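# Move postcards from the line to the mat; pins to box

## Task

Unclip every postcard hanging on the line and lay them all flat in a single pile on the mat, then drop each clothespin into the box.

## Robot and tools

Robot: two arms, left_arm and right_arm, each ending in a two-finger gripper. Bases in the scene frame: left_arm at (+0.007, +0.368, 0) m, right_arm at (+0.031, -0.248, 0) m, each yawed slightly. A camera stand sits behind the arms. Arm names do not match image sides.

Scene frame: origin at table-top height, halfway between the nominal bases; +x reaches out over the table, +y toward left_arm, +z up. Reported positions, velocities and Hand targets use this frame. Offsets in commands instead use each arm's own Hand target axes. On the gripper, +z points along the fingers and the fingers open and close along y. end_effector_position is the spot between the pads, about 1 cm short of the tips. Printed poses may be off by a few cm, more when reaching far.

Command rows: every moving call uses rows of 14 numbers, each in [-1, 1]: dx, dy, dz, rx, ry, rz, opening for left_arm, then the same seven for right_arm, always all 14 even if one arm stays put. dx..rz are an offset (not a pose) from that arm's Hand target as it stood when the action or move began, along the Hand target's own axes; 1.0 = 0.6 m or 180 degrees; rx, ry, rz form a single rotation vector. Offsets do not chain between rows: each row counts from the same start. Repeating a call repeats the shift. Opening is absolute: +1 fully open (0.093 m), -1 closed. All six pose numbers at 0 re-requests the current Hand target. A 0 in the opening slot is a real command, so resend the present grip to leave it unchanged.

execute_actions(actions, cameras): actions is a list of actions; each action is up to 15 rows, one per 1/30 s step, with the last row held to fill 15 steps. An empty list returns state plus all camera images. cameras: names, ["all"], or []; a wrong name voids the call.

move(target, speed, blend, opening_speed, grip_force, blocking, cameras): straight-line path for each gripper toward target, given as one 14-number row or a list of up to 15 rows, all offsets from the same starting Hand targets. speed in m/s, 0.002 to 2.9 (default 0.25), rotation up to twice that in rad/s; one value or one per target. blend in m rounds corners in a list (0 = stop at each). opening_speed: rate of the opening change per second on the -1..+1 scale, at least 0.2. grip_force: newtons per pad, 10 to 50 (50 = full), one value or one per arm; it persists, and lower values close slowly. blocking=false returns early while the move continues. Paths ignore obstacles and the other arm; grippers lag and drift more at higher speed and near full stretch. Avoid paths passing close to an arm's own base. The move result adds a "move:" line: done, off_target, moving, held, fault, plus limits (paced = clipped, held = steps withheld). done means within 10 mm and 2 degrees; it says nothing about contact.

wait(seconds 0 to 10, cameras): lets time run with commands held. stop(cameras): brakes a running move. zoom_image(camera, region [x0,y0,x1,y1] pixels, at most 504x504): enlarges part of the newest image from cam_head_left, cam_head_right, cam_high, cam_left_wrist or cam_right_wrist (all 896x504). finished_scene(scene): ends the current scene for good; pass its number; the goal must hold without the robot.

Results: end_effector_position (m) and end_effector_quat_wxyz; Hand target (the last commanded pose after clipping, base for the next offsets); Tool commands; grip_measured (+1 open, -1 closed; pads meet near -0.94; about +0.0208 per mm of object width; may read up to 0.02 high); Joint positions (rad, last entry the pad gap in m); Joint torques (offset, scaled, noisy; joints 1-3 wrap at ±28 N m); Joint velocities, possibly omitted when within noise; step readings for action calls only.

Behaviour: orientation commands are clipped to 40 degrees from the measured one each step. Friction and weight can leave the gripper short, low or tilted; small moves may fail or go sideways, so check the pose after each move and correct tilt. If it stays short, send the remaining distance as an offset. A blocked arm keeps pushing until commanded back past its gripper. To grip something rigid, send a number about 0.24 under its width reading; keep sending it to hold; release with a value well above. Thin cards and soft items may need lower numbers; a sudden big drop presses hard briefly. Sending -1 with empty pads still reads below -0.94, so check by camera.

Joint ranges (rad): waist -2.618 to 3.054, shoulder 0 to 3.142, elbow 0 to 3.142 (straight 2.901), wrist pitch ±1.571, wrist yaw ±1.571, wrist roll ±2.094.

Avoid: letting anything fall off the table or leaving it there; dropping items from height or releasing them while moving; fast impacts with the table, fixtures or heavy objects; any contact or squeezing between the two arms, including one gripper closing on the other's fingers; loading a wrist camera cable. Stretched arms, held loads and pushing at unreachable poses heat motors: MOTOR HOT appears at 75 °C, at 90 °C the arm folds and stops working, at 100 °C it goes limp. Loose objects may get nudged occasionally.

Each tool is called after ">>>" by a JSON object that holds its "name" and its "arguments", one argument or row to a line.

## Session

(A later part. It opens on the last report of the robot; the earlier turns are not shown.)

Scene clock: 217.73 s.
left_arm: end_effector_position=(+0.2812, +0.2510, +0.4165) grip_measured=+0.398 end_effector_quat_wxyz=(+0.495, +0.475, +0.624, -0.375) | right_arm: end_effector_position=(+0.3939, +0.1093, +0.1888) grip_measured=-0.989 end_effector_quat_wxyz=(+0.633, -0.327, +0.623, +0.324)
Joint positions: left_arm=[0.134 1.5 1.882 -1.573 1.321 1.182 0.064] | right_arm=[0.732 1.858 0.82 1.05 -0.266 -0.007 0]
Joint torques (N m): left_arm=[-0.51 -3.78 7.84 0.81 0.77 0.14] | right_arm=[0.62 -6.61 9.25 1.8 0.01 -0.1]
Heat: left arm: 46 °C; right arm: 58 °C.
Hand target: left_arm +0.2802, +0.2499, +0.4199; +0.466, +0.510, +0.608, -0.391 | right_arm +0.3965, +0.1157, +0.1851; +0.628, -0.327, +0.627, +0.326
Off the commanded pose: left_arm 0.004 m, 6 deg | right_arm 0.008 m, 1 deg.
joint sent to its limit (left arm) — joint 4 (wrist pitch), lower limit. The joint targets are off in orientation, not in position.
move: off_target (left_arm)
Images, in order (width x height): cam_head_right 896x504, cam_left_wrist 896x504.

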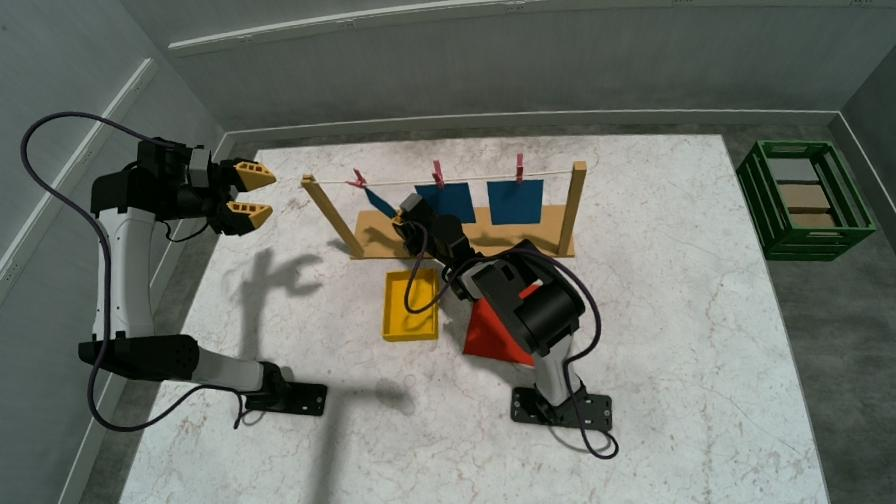

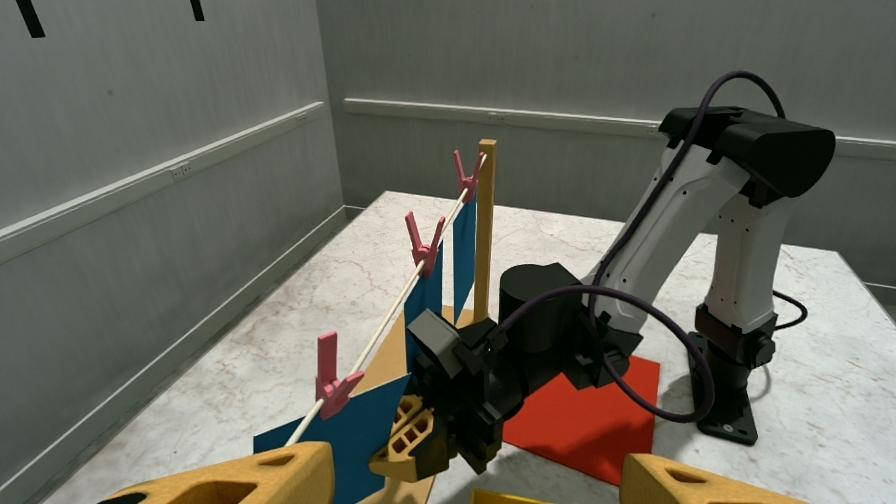

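>>> {"name": "move", "arguments": {
  "target": [0.0195,0.1493,0.1199,0.033,0.0336,0.1198,0.4,0,0,0,0,0,0,-1],
  "speed": 0.15,
  "cameras": ["cam_left_wrist","cam_head_right"]
}}

Scene clock: 235.67 s.
left_arm: end_effector_position=(+0.3777, +0.2005, +0.3923) grip_measured=+0.398 end_effector_quat_wxyz=(+0.493, +0.637, +0.514, -0.295) | right_arm: end_effector_position=(+0.3939, +0.1093, +0.1888) grip_measured=-0.989 end_effector_quat_wxyz=(+0.633, -0.327, +0.623, +0.324)
Joint positions: left_arm=[-0.073 1.966 2.408 -1.575 1.187 1.456 0.064] | right_arm=[0.732 1.858 0.82 1.05 -0.266 -0.007 0]
Joint torques (N m): left_arm=[-0.38 -7.16 7.6 0.88 0.59 0.07] | right_arm=[0.62 -6.63 9.25 1.8 0.02 -0.09]
Heat: left arm: 44 °C; right arm: 58 °C.
Hand target: left_arm +0.3799, +0.2001, +0.3897; +0.471, +0.658, +0.505, -0.301 | right_arm +0.3965, +0.1157, +0.1851; +0.628, -0.327, +0.627, +0.326
Off the commanded pose: left_arm 0.003 m, 4 deg | right_arm 0.008 m, 1 deg.
joint sent to its limit (left arm) — joint 4 (wrist pitch), lower limit. The joint targets are off in orientation, not in position.
move: off_target (left_arm)
Images, in order (width x height): cam_head_right 896x504, cam_left_wrist 896x504.

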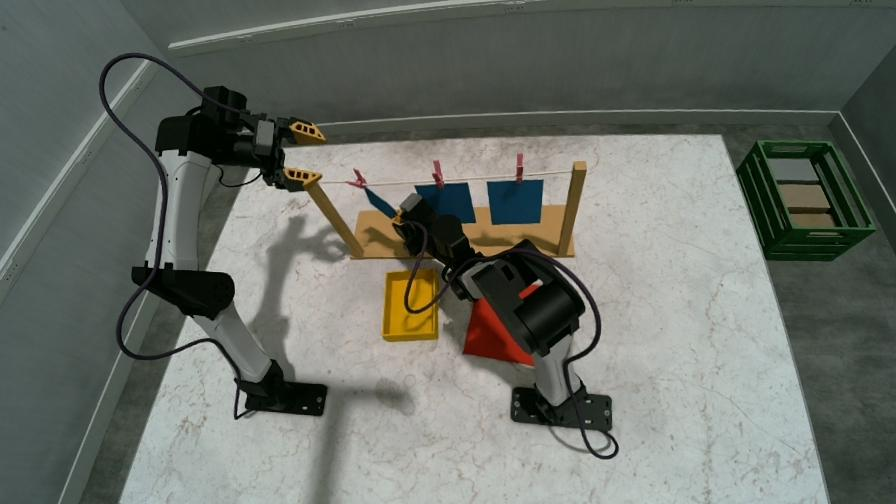

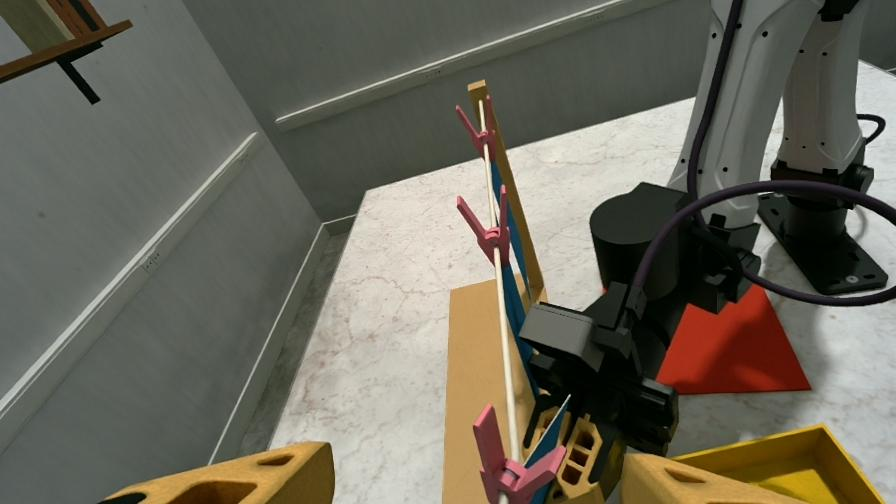

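>>> {"name": "move", "arguments": {
  "target": [0.069,-0.0397,0.0362,0,0,0.0556,0.4,0,0,0,0,0,0,-1],
  "speed": 0.08,
  "cameras": ["cam_left_wrist"]
}}

Scene clock: 251.87 s.
left_arm: end_effector_position=(+0.3771, +0.1980, +0.3280) grip_measured=+0.398 end_effector_quat_wxyz=(+0.483, +0.687, +0.465, -0.281) | right_arm: end_effector_position=(+0.3939, +0.1093, +0.1888) grip_measured=-0.989 end_effector_quat_wxyz=(+0.633, -0.327, +0.623, +0.324)
Joint positions: left_arm=[-0.082 1.919 2.092 -1.489 1.172 1.743 0.064] | right_arm=[0.732 1.858 0.82 1.05 -0.266 -0.007 0]
Joint torques (N m): left_arm=[-0.46 -11.47 5.93 0.94 0.66 0.12] | right_arm=[0.64 -6.65 9.28 1.79 0.01 -0.1]
Heat: left arm: 44 °C; right arm: 58 °C.
Hand target: left_arm +0.3719, +0.1969, +0.3381; +0.496, +0.699, +0.446, -0.258 | right_arm +0.3965, +0.1157, +0.1851; +0.628, -0.327, +0.627, +0.326
Off the commanded pose: left_arm 0.011 m, 4 deg | right_arm 0.008 m, 1 deg.
move: off_target (left_arm)
Images, in order (width x height): cam_left_wrist 896x504.

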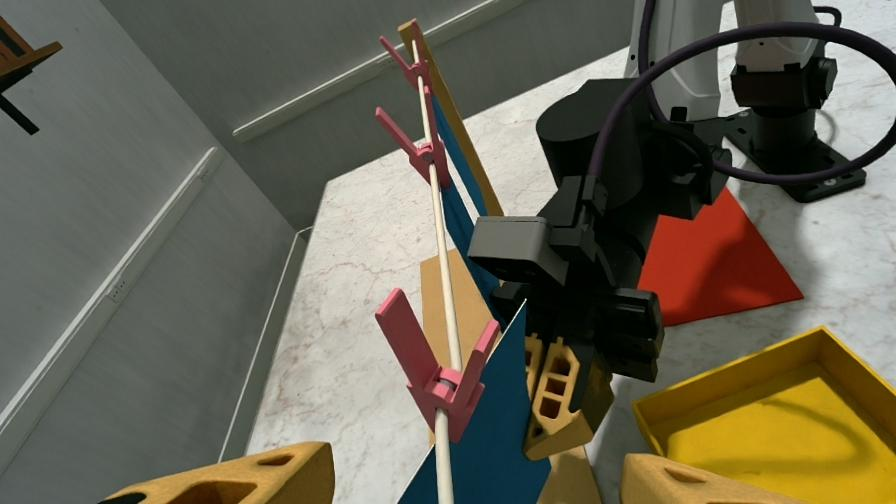

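>>> {"name": "move", "arguments": {
  "target": [0,0.0125,0.055,0,0,0,0.4,0,0,0,0,0,0,-1],
  "speed": 0.06,
  "cameras": ["cam_left_wrist"]
}}

Scene clock: 262.90 s.
left_arm: end_effector_position=(+0.3851, +0.1723, +0.3260) grip_measured=+0.398 end_effector_quat_wxyz=(+0.492, +0.692, +0.457, -0.266) | right_arm: end_effector_position=(+0.3939, +0.1093, +0.1888) grip_measured=-0.989 end_effector_quat_wxyz=(+0.633, -0.327, +0.623, +0.324)
Joint positions: left_arm=[-0.153 1.875 2.001 -1.248 1.142 1.575 0.064] | right_arm=[0.732 1.858 0.82 1.05 -0.266 -0.007 0]
Joint torques (N m): left_arm=[-1.73 -10.04 5.74 1.27 0.59 -0.14] | right_arm=[0.66 -6.63 9.26 1.81 0.01 -0.1]
Heat: left arm: 44 °C; right arm: 59 °C.
Hand target: left_arm +0.3812, +0.1657, +0.3291; +0.496, +0.699, +0.446, -0.258 | right_arm +0.3965, +0.1157, +0.1851; +0.627, -0.327, +0.627, +0.326
Off the commanded pose: left_arm 0.008 m, 2 deg | right_arm 0.008 m, 1 deg.
move: done
Images, in order (width x height): cam_left_wrist 896x504.

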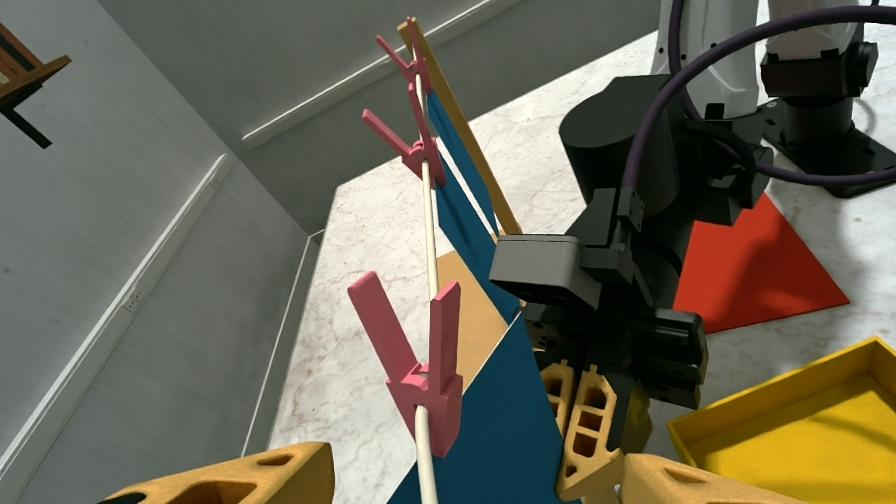

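>>> {"name": "execute_actions", "arguments": {
  "actions": [],
  "cameras": ["cam_head_right","cam_high","cam_head_left"]
}}

>>> {"name": "zoom_image", "arguments": {
  "camera": "cam_head_left",
  "region": [270, 120, 430, 270]
}}

>>> {"name": "zoom_image", "arguments": {
  "camera": "cam_high",
  "region": [400, 150, 640, 360]
}}

Scene clock: 268.07 s.
left_arm: end_effector_position=(+0.3851, +0.1723, +0.3260) grip_measured=+0.398 end_effector_quat_wxyz=(+0.491, +0.692, +0.457, -0.266) | right_arm: end_effector_position=(+0.3939, +0.1093, +0.1888) grip_measured=-0.989 end_effector_quat_wxyz=(+0.633, -0.327, +0.623, +0.324)
Joint positions: left_arm=[-0.153 1.875 2.001 -1.248 1.142 1.574 0.064] | right_arm=[0.732 1.858 0.82 1.05 -0.266 -0.007 0]
Joint velocities: within noise
Joint torques (N m): left_arm=[-1.73 -10.06 5.75 1.29 0.59 -0.12] | right_arm=[0.61 -6.64 9.26 1.79 0.02 -0.1]
Heat: left arm: 45 °C; right arm: 59 °C.
Hand target: left_arm +0.3812, +0.1657, +0.3290; +0.495, +0.699, +0.446, -0.258 | right_arm +0.3965, +0.1157, +0.1851; +0.627, -0.327, +0.627, +0.326
Tool commands: left_gripper/opening=+0.4 right_gripper/opening=-1.0
Off the commanded pose: left_arm 0.008 m, 2 deg | right_arm 0.008 m, 1 deg.
Images, in order (width x height): cam_head_left 896x504, cam_head_right 896x504, cam_high 896x504.

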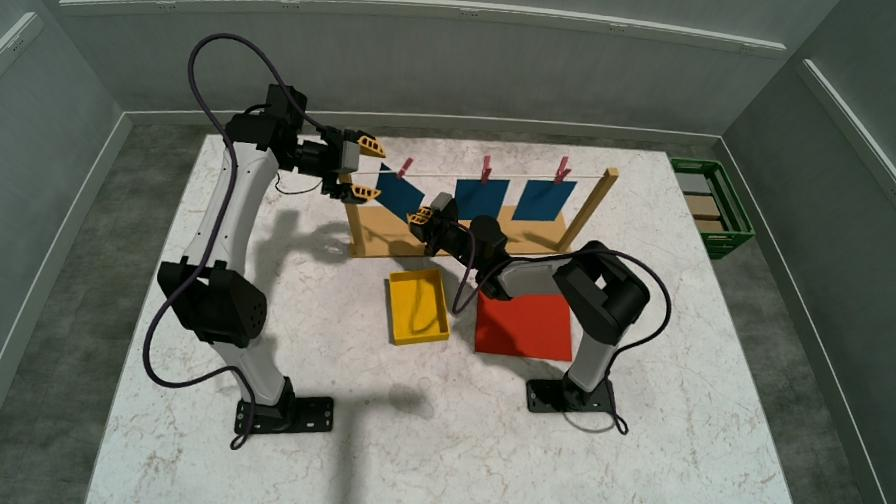

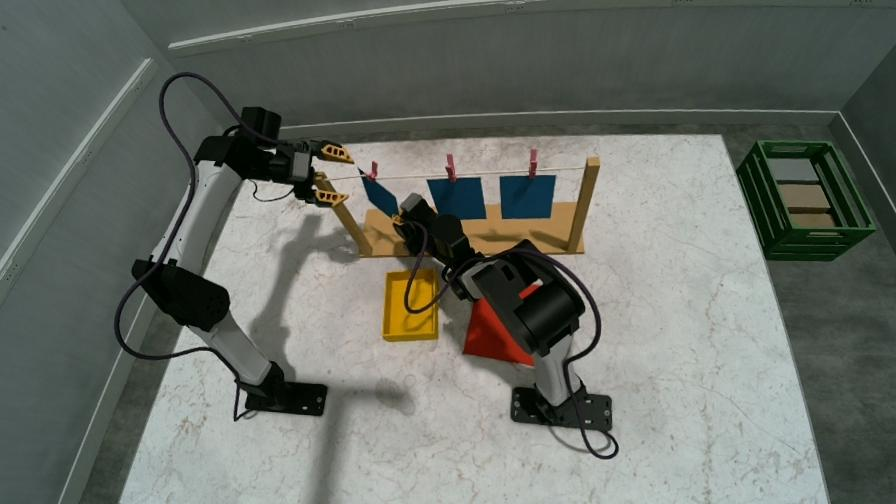

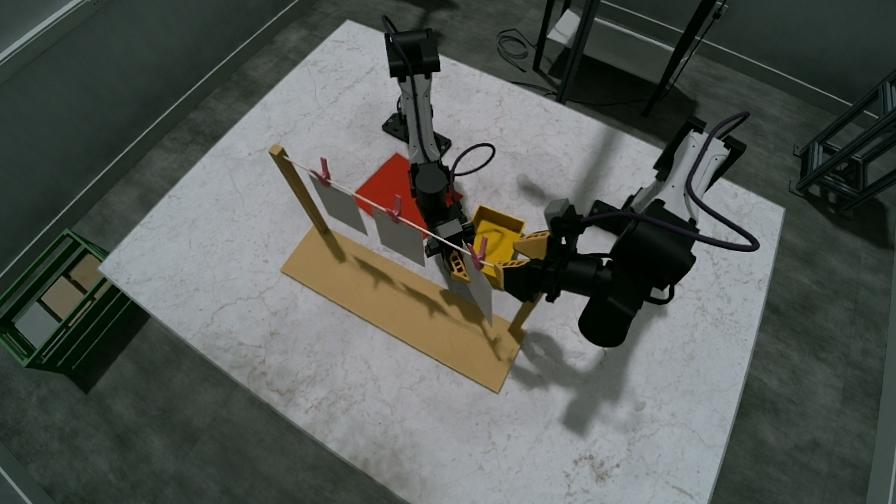

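Scaled by 3.150 from the camera's 896x504 image, which has a finer 1280x720 frame.

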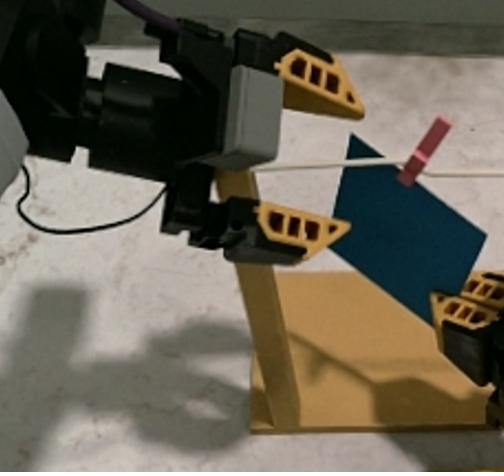

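Scaled by 2.100 from the camera's 896x504 image, which has a finer 1280x720 frame.

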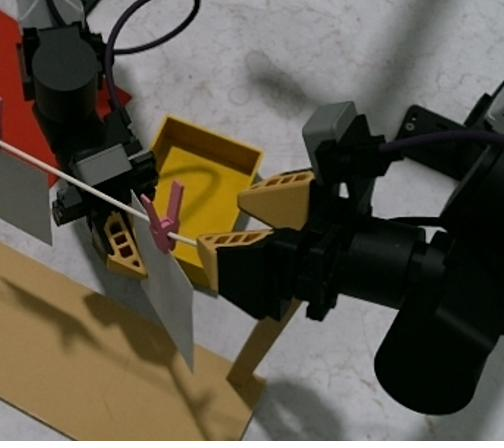

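>>> {"name": "move", "arguments": {
  "target": [-0.0267,0.0163,-0.0828,0,0,0,0.4,0,0,0,0,0,0,-1],
  "speed": 0.08,
  "cameras": ["cam_left_wrist","cam_head_right"]
}}

Scene clock: 277.27 s.
left_arm: end_effector_position=(+0.3765, +0.2054, +0.3642) grip_measured=+0.398 end_effector_quat_wxyz=(+0.498, +0.695, +0.458, -0.245) | right_arm: end_effector_position=(+0.3939, +0.1093, +0.1888) grip_measured=-0.989 end_effector_quat_wxyz=(+0.633, -0.327, +0.623, +0.324)
Joint positions: left_arm=[-0.066 1.938 2.28 -1.573 1.152 1.732 0.064] | right_arm=[0.732 1.858 0.82 1.05 -0.266 -0.007 0]
Joint torques (N m): left_arm=[0.05 -6.84 7.84 0.78 0.96 0.12] | right_arm=[0.64 -6.67 9.26 1.8 0 -0.1]
Heat: left arm: 47 °C; right arm: 59 °C.
Hand target: left_arm +0.3783, +0.2046, +0.3651; +0.496, +0.699, +0.446, -0.258 | right_arm +0.3965, +0.1157, +0.1851; +0.627, -0.327, +0.627, +0.326
Off the commanded pose: left_arm 0.002 m, 2 deg | right_arm 0.008 m, 1 deg.
joint sent to its limit (left arm) — joint 4 (wrist pitch), lower limit. The joint targets still meet the commanded pose.
move: done
Images, in order (width x height): cam_head_right 896x504, cam_left_wrist 896x504.

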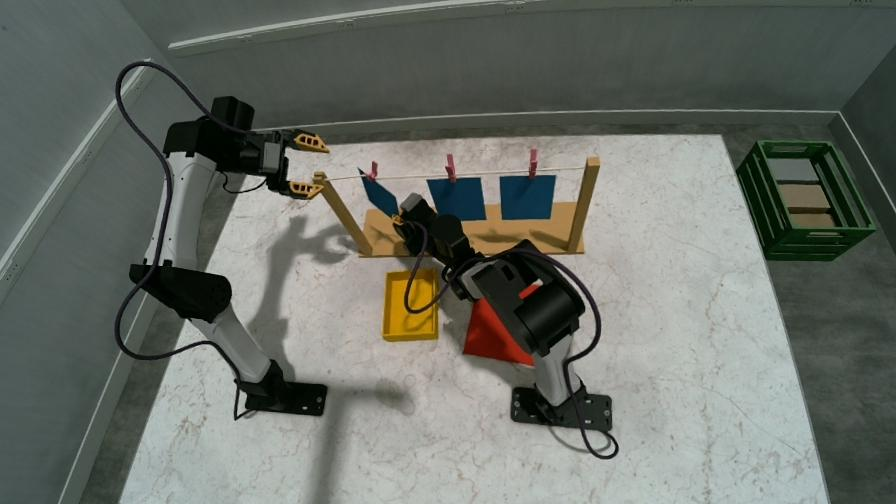

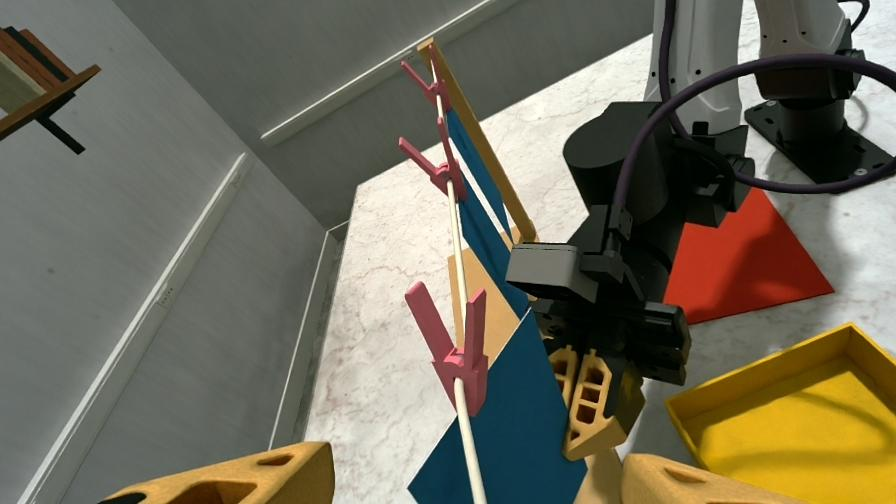

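>>> {"name": "move", "arguments": {
  "target": [0.0033,0.0132,0.0982,0.0378,0.0805,-0.0549,0.4,0,0,0,0,0,0,-1],
  "speed": 0.06,
  "cameras": ["cam_left_wrist","cam_head_right"]
}}

Scene clock: 299.93 s.
left_arm: end_effector_position=(+0.3880, +0.1508, +0.3496) grip_measured=+0.398 end_effector_quat_wxyz=(+0.402, +0.701, +0.544, -0.224) | right_arm: end_effector_position=(+0.3939, +0.1093, +0.1888) grip_measured=-0.989 end_effector_quat_wxyz=(+0.633, -0.327, +0.623, +0.324)
Joint positions: left_arm=[-0.264 2.067 2.549 -1.575 0.865 1.378 0.064] | right_arm=[0.732 1.858 0.82 1.05 -0.266 -0.007 0]
Joint torques (N m): left_arm=[-0.39 -7.57 7.64 1.04 0.47 -0.18] | right_arm=[0.62 -6.65 9.28 1.8 0.01 -0.1]
Heat: left arm: 44 °C; right arm: 59 °C.
Hand target: left_arm +0.3909, +0.1500, +0.3451; +0.369, +0.713, +0.547, -0.236 | right_arm +0.3965, +0.1157, +0.1851; +0.627, -0.327, +0.627, +0.326
Off the commanded pose: left_arm 0.005 m, 4 deg | right_arm 0.008 m, 1 deg.
joint sent to its limit (left arm) — joint 4 (wrist pitch), lower limit. The joint targets are off in orientation, not in position.
move: off_target (left_arm)
Images, in order (width x height): cam_head_right 896x504, cam_left_wrist 896x504.

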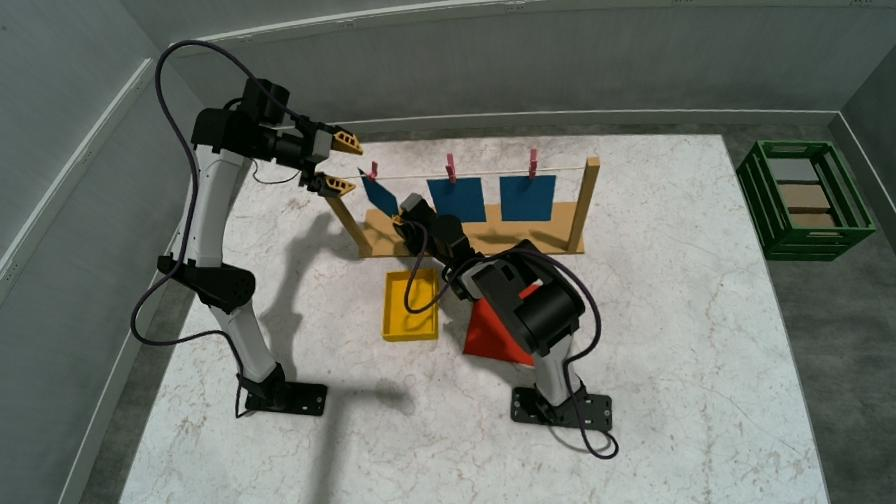

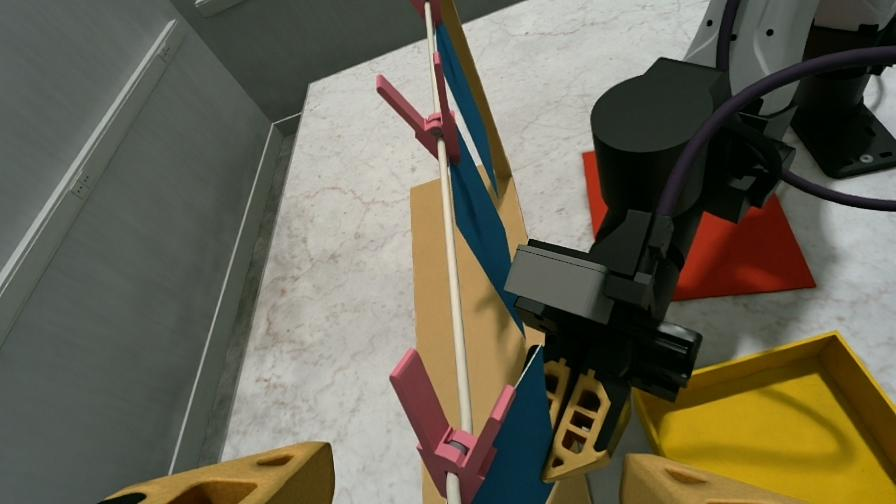

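>>> {"name": "move", "arguments": {
  "target": [0.008,0.0035,0.048,0,0,0,0.4,0,0,0,0,0,0,-1],
  "speed": 0.06,
  "cameras": ["cam_left_wrist","cam_head_right"]
}}

Scene clock: 308.73 s.
left_arm: end_effector_position=(+0.3940, +0.1305, +0.3284) grip_measured=+0.398 end_effector_quat_wxyz=(+0.379, +0.713, +0.542, -0.234) | right_arm: end_effector_position=(+0.3939, +0.1093, +0.1888) grip_measured=-0.989 end_effector_quat_wxyz=(+0.633, -0.327, +0.623, +0.324)
Joint positions: left_arm=[-0.314 2.136 2.585 -1.576 0.84 1.371 0.064] | right_arm=[0.732 1.858 0.82 1.05 -0.266 -0.007 0]
Joint torques (N m): left_arm=[-0.27 -8.42 7.72 1 0.49 -0.14] | right_arm=[0.59 -6.64 9.26 1.8 0.02 -0.1]
Heat: left arm: 44 °C; right arm: 59 °C.
Hand target: left_arm +0.3962, +0.1300, +0.3243; +0.369, +0.713, +0.547, -0.236 | right_arm +0.3965, +0.1157, +0.1851; +0.627, -0.327, +0.627, +0.326
Off the commanded pose: left_arm 0.005 m, 1 deg | right_arm 0.008 m, 1 deg.
joint sent to its limit (left arm) — joint 4 (wrist pitch), lower limit. The joint targets still meet the commanded pose.
move: done
Images, in order (width x height): cam_head_right 896x504, cam_left_wrist 896x504.

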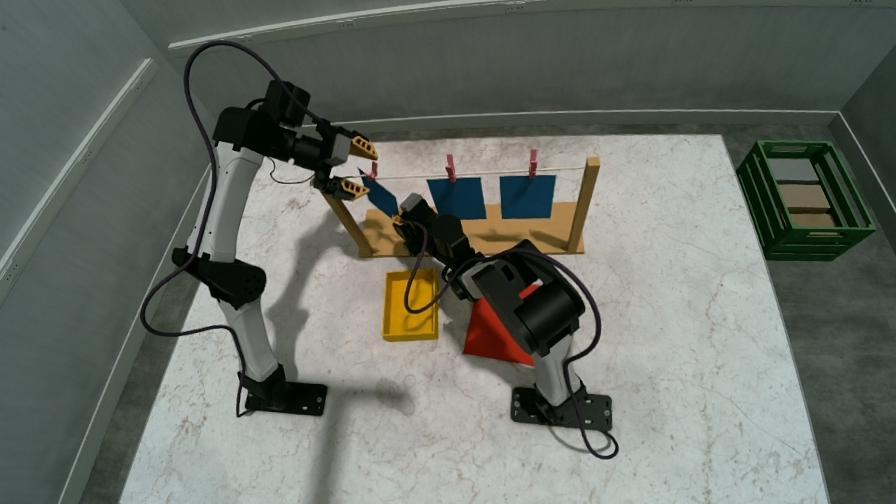

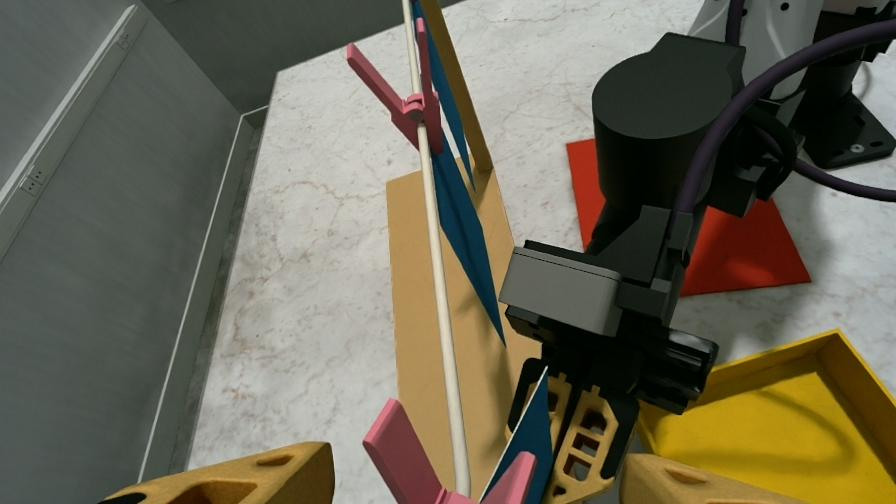

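>>> {"name": "move", "arguments": {
  "target": [0.0107,0.0083,0.0367,0,0,0,0.4,0,0,0,0,0,0,-1],
  "speed": 0.05,
  "cameras": ["cam_left_wrist","cam_head_left"]
}}

Scene clock: 312.60 s.
left_arm: end_effector_position=(+0.3986, +0.1181, +0.3143) grip_measured=+0.398 end_effector_quat_wxyz=(+0.372, +0.714, +0.544, -0.238) | right_arm: end_effector_position=(+0.3939, +0.1093, +0.1888) grip_measured=-0.989 end_effector_quat_wxyz=(+0.633, -0.327, +0.623, +0.324)
Joint positions: left_arm=[-0.341 2.136 2.52 -1.508 0.828 1.344 0.064] | right_arm=[0.732 1.858 0.82 1.05 -0.266 -0.007 0]
Joint torques (N m): left_arm=[-0.36 -9.07 5.59 1.32 0.49 -0.18] | right_arm=[0.59 -6.63 9.29 1.8 0.01 -0.09]
Heat: left arm: 44 °C; right arm: 60 °C.
Hand target: left_arm +0.4043, +0.1160, +0.3074; +0.369, +0.714, +0.547, -0.236 | right_arm +0.3965, +0.1157, +0.1851; +0.627, -0.327, +0.627, +0.326
Off the commanded pose: left_arm 0.009 m, 1 deg | right_arm 0.008 m, 1 deg.
move: done
Images, in order (width x height): cam_head_left 896x504, cam_left_wrist 896x504.

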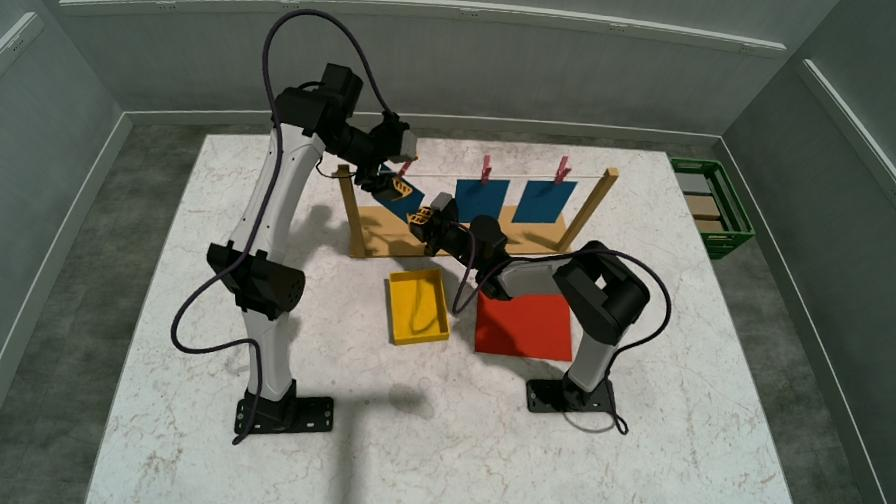

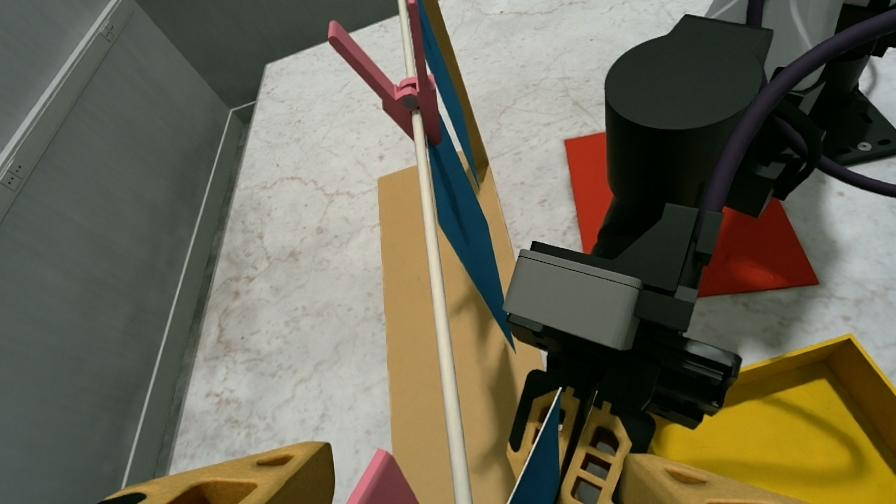

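>>> {"name": "move", "arguments": {
  "target": [0,0,0.004,0,0,0,-0.35,0,0,0,0,0,0,-1],
  "speed": 0.05,
  "opening_speed": 0.5,
  "cameras": ["cam_left_wrist","cam_head_left"]
}}

>>> {"name": "zoom_image", "arguments": {
  "camera": "cam_head_left",
  "region": [330, 120, 470, 240]
}}

Scene clock: 316.80 s.
left_arm: end_effector_position=(+0.4005, +0.1164, +0.3110) grip_measured=-0.346 end_effector_quat_wxyz=(+0.371, +0.713, +0.545, -0.239) | right_arm: end_effector_position=(+0.3939, +0.1093, +0.1885) grip_measured=-0.989 end_effector_quat_wxyz=(+0.633, -0.327, +0.623, +0.324)
Joint positions: left_arm=[-0.344 2.136 2.504 -1.49 0.826 1.336 0.029] | right_arm=[0.732 1.858 0.82 1.049 -0.266 -0.007 0]
Joint torques (N m): left_arm=[-0.39 -9.5 5.65 1.31 0.5 -0.1] | right_arm=[0.62 -6.65 9.26 1.84 0.01 -0.11]
Heat: left arm: 44 °C; right arm: 60 °C.
Hand target: left_arm +0.4045, +0.1141, +0.3059; +0.369, +0.714, +0.547, -0.236 | right_arm +0.3965, +0.1157, +0.1851; +0.628, -0.327, +0.627, +0.326
Off the commanded pose: left_arm 0.007 m, 0 deg | right_arm 0.008 m, 1 deg.
move: done
Images, in order (width x height): cam_head_left 896x504, cam_left_wrist 896x504.

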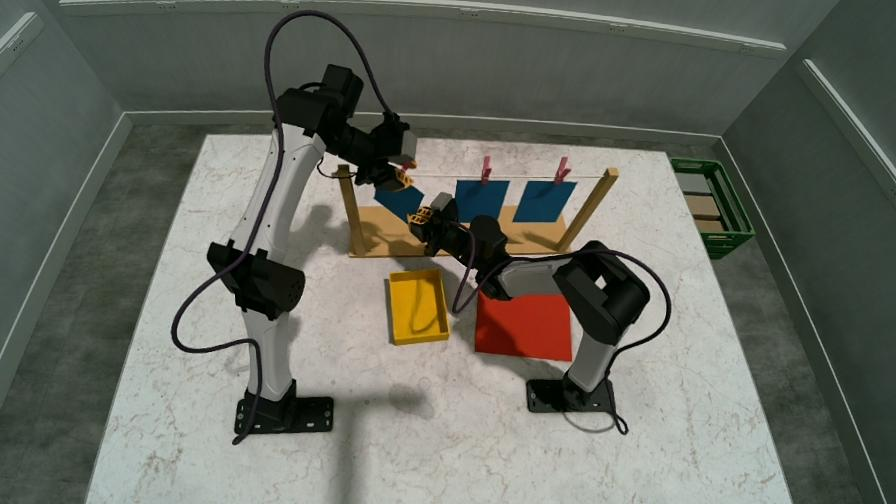

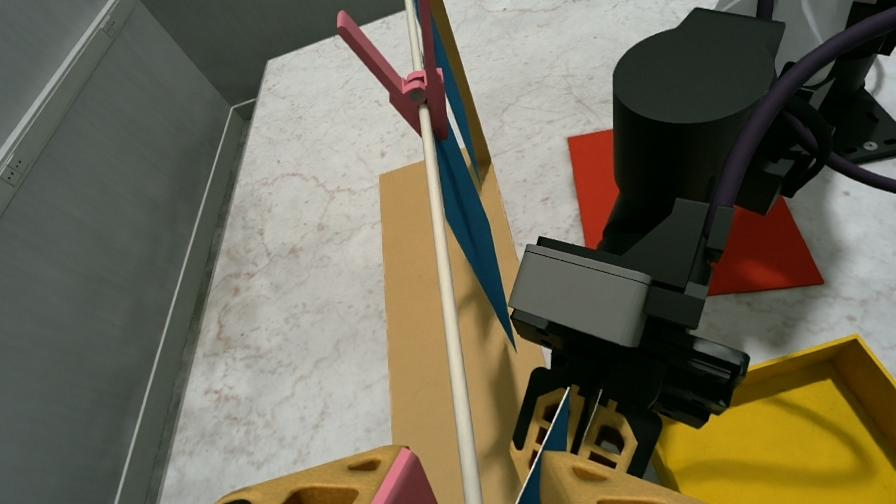

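Scaled by 3.600 from the camera's 896x504 image, which has a finer 1280x720 frame.

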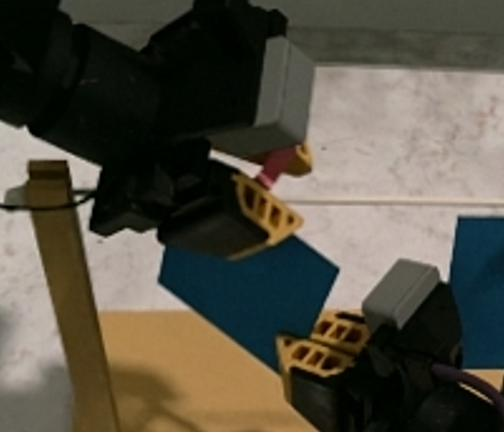

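>>> {"name": "move", "arguments": {
  "target": [0,0,0,0,0,0,-1,0,0,0,0,0,0,-1],
  "speed": 0.05,
  "opening_speed": 0.4,
  "cameras": ["cam_left_wrist","cam_head_left"]
}}

>>> {"name": "zoom_image", "arguments": {
  "camera": "cam_head_left",
  "region": [330, 120, 470, 240]
}}

Scene clock: 321.10 s.
left_arm: end_effector_position=(+0.4005, +0.1164, +0.3110) grip_measured=-0.629 end_effector_quat_wxyz=(+0.371, +0.713, +0.546, -0.239) | right_arm: end_effector_position=(+0.3939, +0.1093, +0.1884) grip_measured=-0.989 end_effector_quat_wxyz=(+0.633, -0.327, +0.623, +0.324)
Joint positions: left_arm=[-0.344 2.136 2.504 -1.49 0.826 1.335 0.015] | right_arm=[0.732 1.858 0.82 1.048 -0.266 -0.007 0]
Joint torques (N m): left_arm=[-0.47 -9.48 5.67 1.31 0.49 -0.13] | right_arm=[0.62 -6.67 9.26 1.81 0.01 -0.1]
Heat: left arm: 44 °C; right arm: 60 °C.
Hand target: left_arm +0.4045, +0.1141, +0.3059; +0.369, +0.714, +0.547, -0.236 | right_arm +0.3965, +0.1157, +0.1851; +0.627, -0.327, +0.627, +0.326
Off the commanded pose: left_arm 0.007 m, 0 deg | right_arm 0.008 m, 1 deg.
move: done
Images, in order (width x height): cam_head_left 896x504, cam_left_wrist 896x504.

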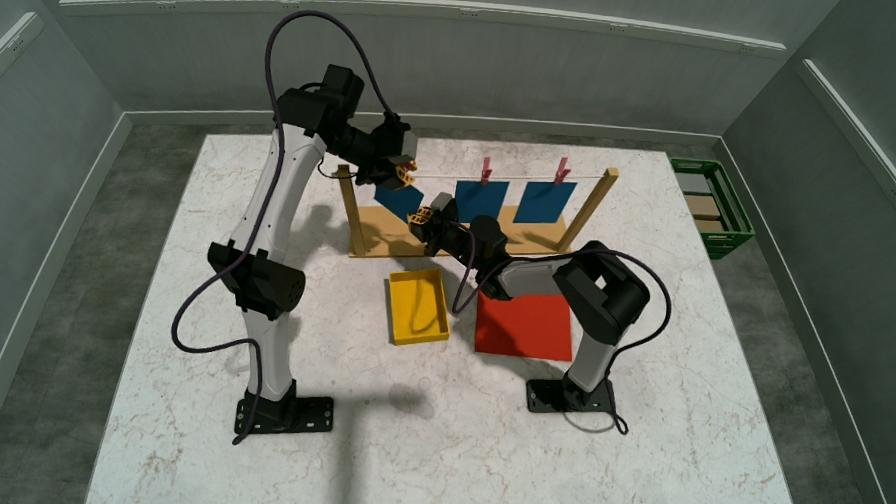

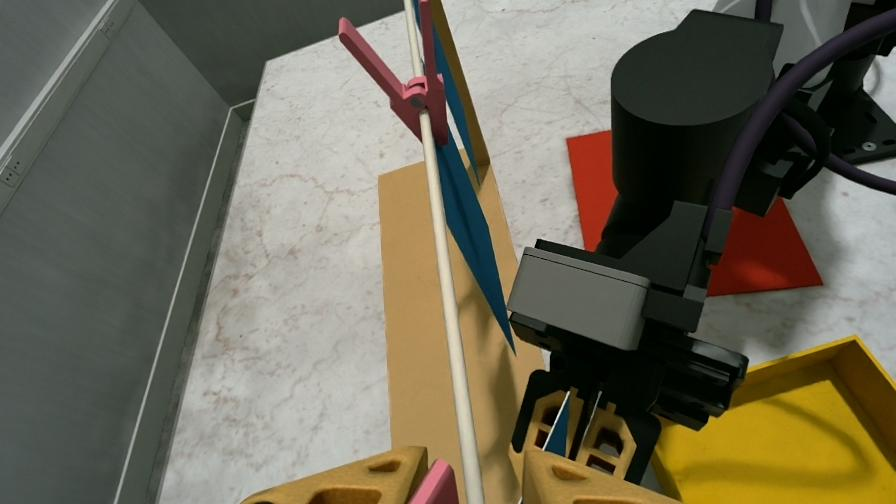

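Scaled by 3.600 from the camera's 896x504 image, which has a finer 1280x720 frame.

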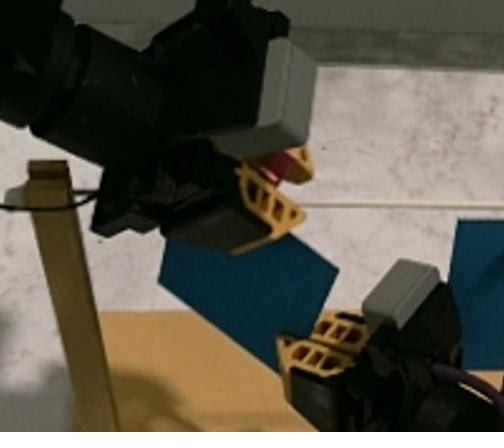

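>>> {"name": "move", "arguments": {
  "target": [-0.037,0.0135,-0.0308,0,0,0,-1,0,0,0,0,0,0,-1],
  "speed": 0.04,
  "cameras": ["cam_left_wrist","cam_head_left"]
}}

>>> {"name": "zoom_image", "arguments": {
  "camera": "cam_head_left",
  "region": [330, 120, 470, 240]
}}

Scene clock: 325.73 s.
left_arm: end_effector_position=(+0.4000, +0.1169, +0.3368) grip_measured=-0.636 end_effector_quat_wxyz=(+0.386, +0.703, +0.551, -0.232) | right_arm: end_effector_position=(+0.3939, +0.1093, +0.1884) grip_measured=-0.989 end_effector_quat_wxyz=(+0.633, -0.327, +0.623, +0.324)
Joint positions: left_arm=[-0.344 2.208 2.74 -1.595 0.822 1.287 0.015] | right_arm=[0.732 1.858 0.82 1.048 -0.266 -0.007 0]
Joint torques (N m): left_arm=[-0.4 -8.62 7.76 1.29 0.55 -0.11] | right_arm=[0.61 -6.67 9.26 1.8 0.01 -0.1]
Heat: left arm: 45 °C; right arm: 60 °C.
Hand target: left_arm +0.4045, +0.1141, +0.3358; +0.369, +0.713, +0.547, -0.236 | right_arm +0.3965, +0.1157, +0.1851; +0.627, -0.327, +0.627, +0.326
Off the commanded pose: left_arm 0.005 m, 2 deg | right_arm 0.008 m, 1 deg.
joint read past its limit (left arm) — joint 4 (wrist pitch), lower limit.
joint sent to its limit (left arm) — joint 4 (wrist pitch), lower limit. The joint targets are off in orientation, not in position.
move: done
Images, in order (width x height): cam_head_left 896x504, cam_left_wrist 896x504.

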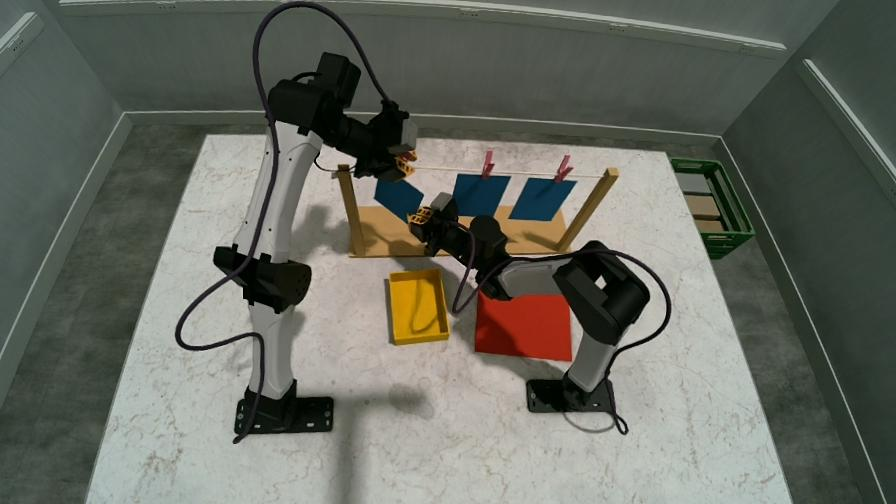

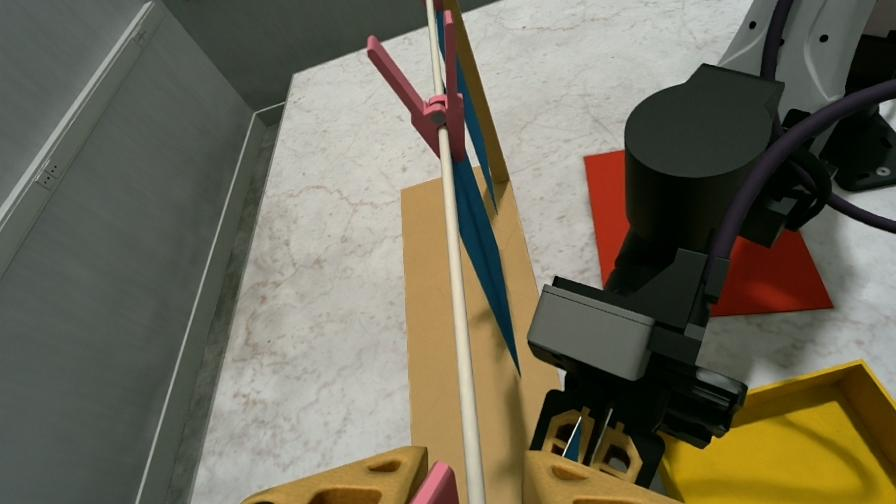

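Scaled by 3.600 from the camera's 896x504 image, which has a finer 1280x720 frame.

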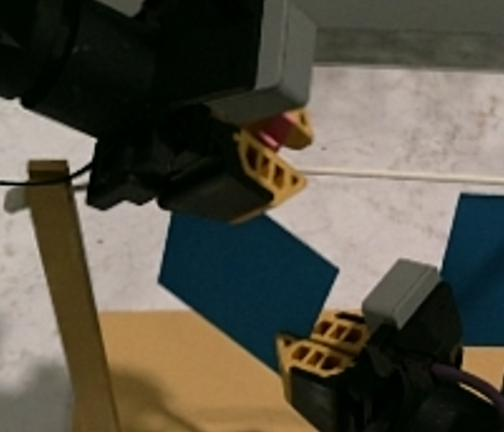

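>>> {"name": "move", "arguments": {
  "target": [0.037,-0.0135,0.0308,0,0,0,-1,0,0,0,0,0,0,-1],
  "speed": 0.04,
  "cameras": ["cam_left_wrist","cam_head_left","cam_high"]
}}

>>> {"name": "zoom_image", "arguments": {
  "camera": "cam_high",
  "region": [400, 180, 560, 300]
}}

>>> {"name": "zoom_image", "arguments": {
  "camera": "cam_head_left",
  "region": [330, 120, 470, 240]
}}

Scene clock: 332.17 s.
left_arm: end_effector_position=(+0.4026, +0.1153, +0.3015) grip_measured=-0.636 end_effector_quat_wxyz=(+0.353, +0.704, +0.561, -0.254) | right_arm: end_effector_position=(+0.3939, +0.1093, +0.1884) grip_measured=-0.989 end_effector_quat_wxyz=(+0.633, -0.327, +0.623, +0.324)
Joint positions: left_arm=[-0.344 2.178 2.544 -1.529 0.827 1.315 0.015] | right_arm=[0.732 1.858 0.82 1.048 -0.266 -0.007 0]
Joint torques (N m): left_arm=[-0.44 -11.79 5.01 1.37 0.47 0.14] | right_arm=[0.66 -6.65 9.31 1.81 0.01 -0.11]
Heat: left arm: 45 °C; right arm: 60 °C.
Hand target: left_arm +0.4045, +0.1141, +0.3059; +0.369, +0.714, +0.547, -0.236 | right_arm +0.3965, +0.1157, +0.1851; +0.627, -0.327, +0.627, +0.326
Off the commanded pose: left_arm 0.005 m, 3 deg | right_arm 0.008 m, 1 deg.
move: off_target (left_arm)
Images, in order (width x height): cam_head_left 896x504, cam_high 896x504, cam_left_wrist 896x504.

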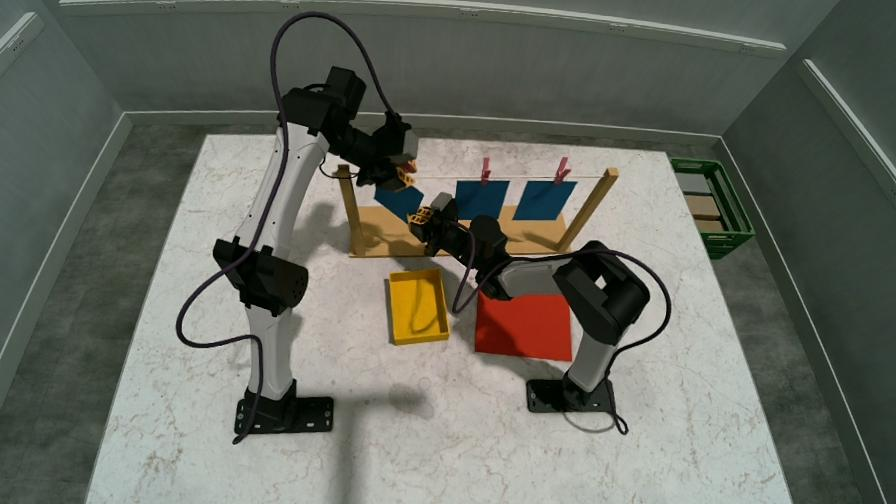

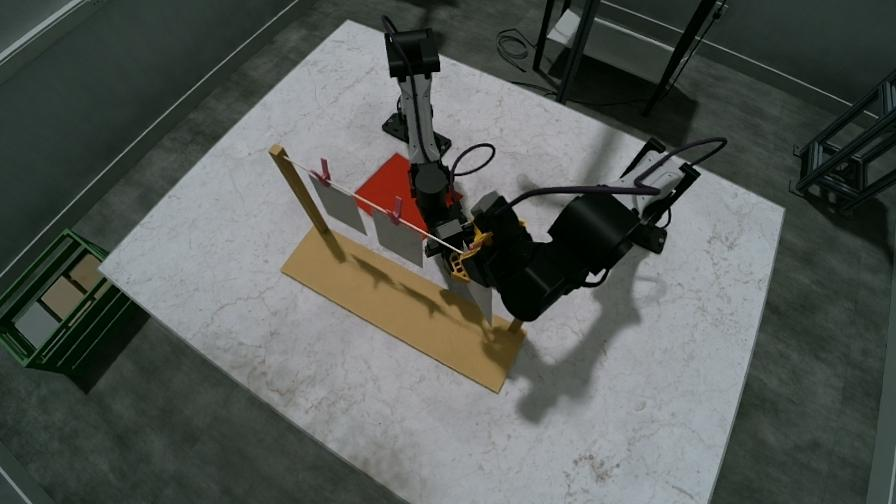

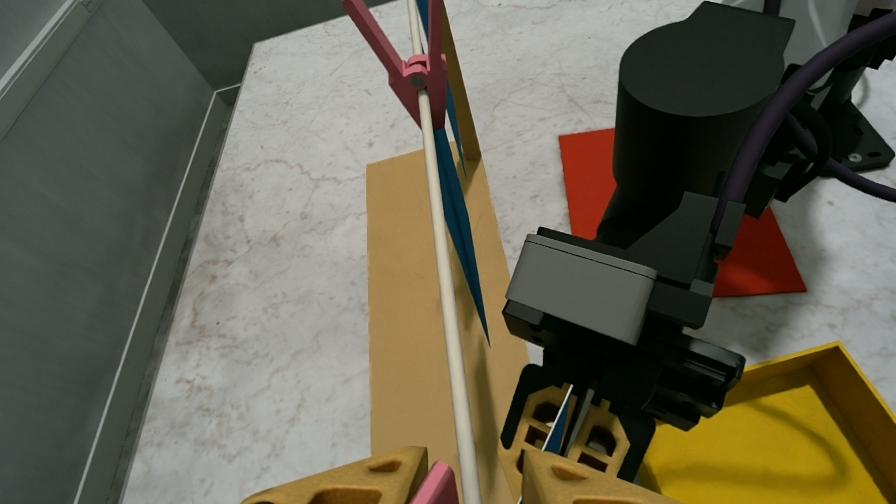

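Scaled by 3.150 from the camera's 896x504 image, which has a finer 1280x720 frame.

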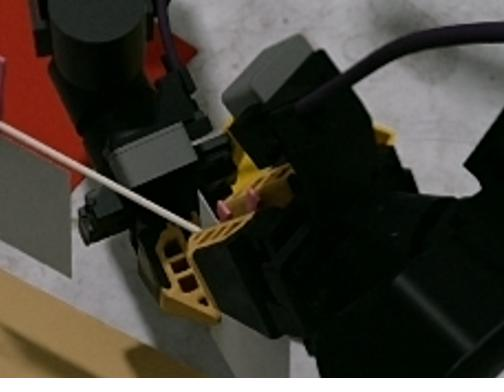

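Scaled by 3.600 from the camera's 896x504 image, which has a finer 1280x720 frame.

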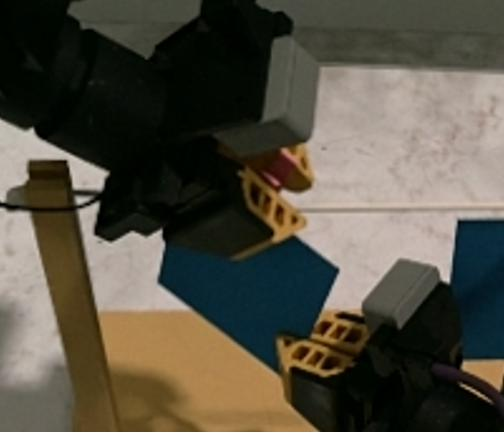

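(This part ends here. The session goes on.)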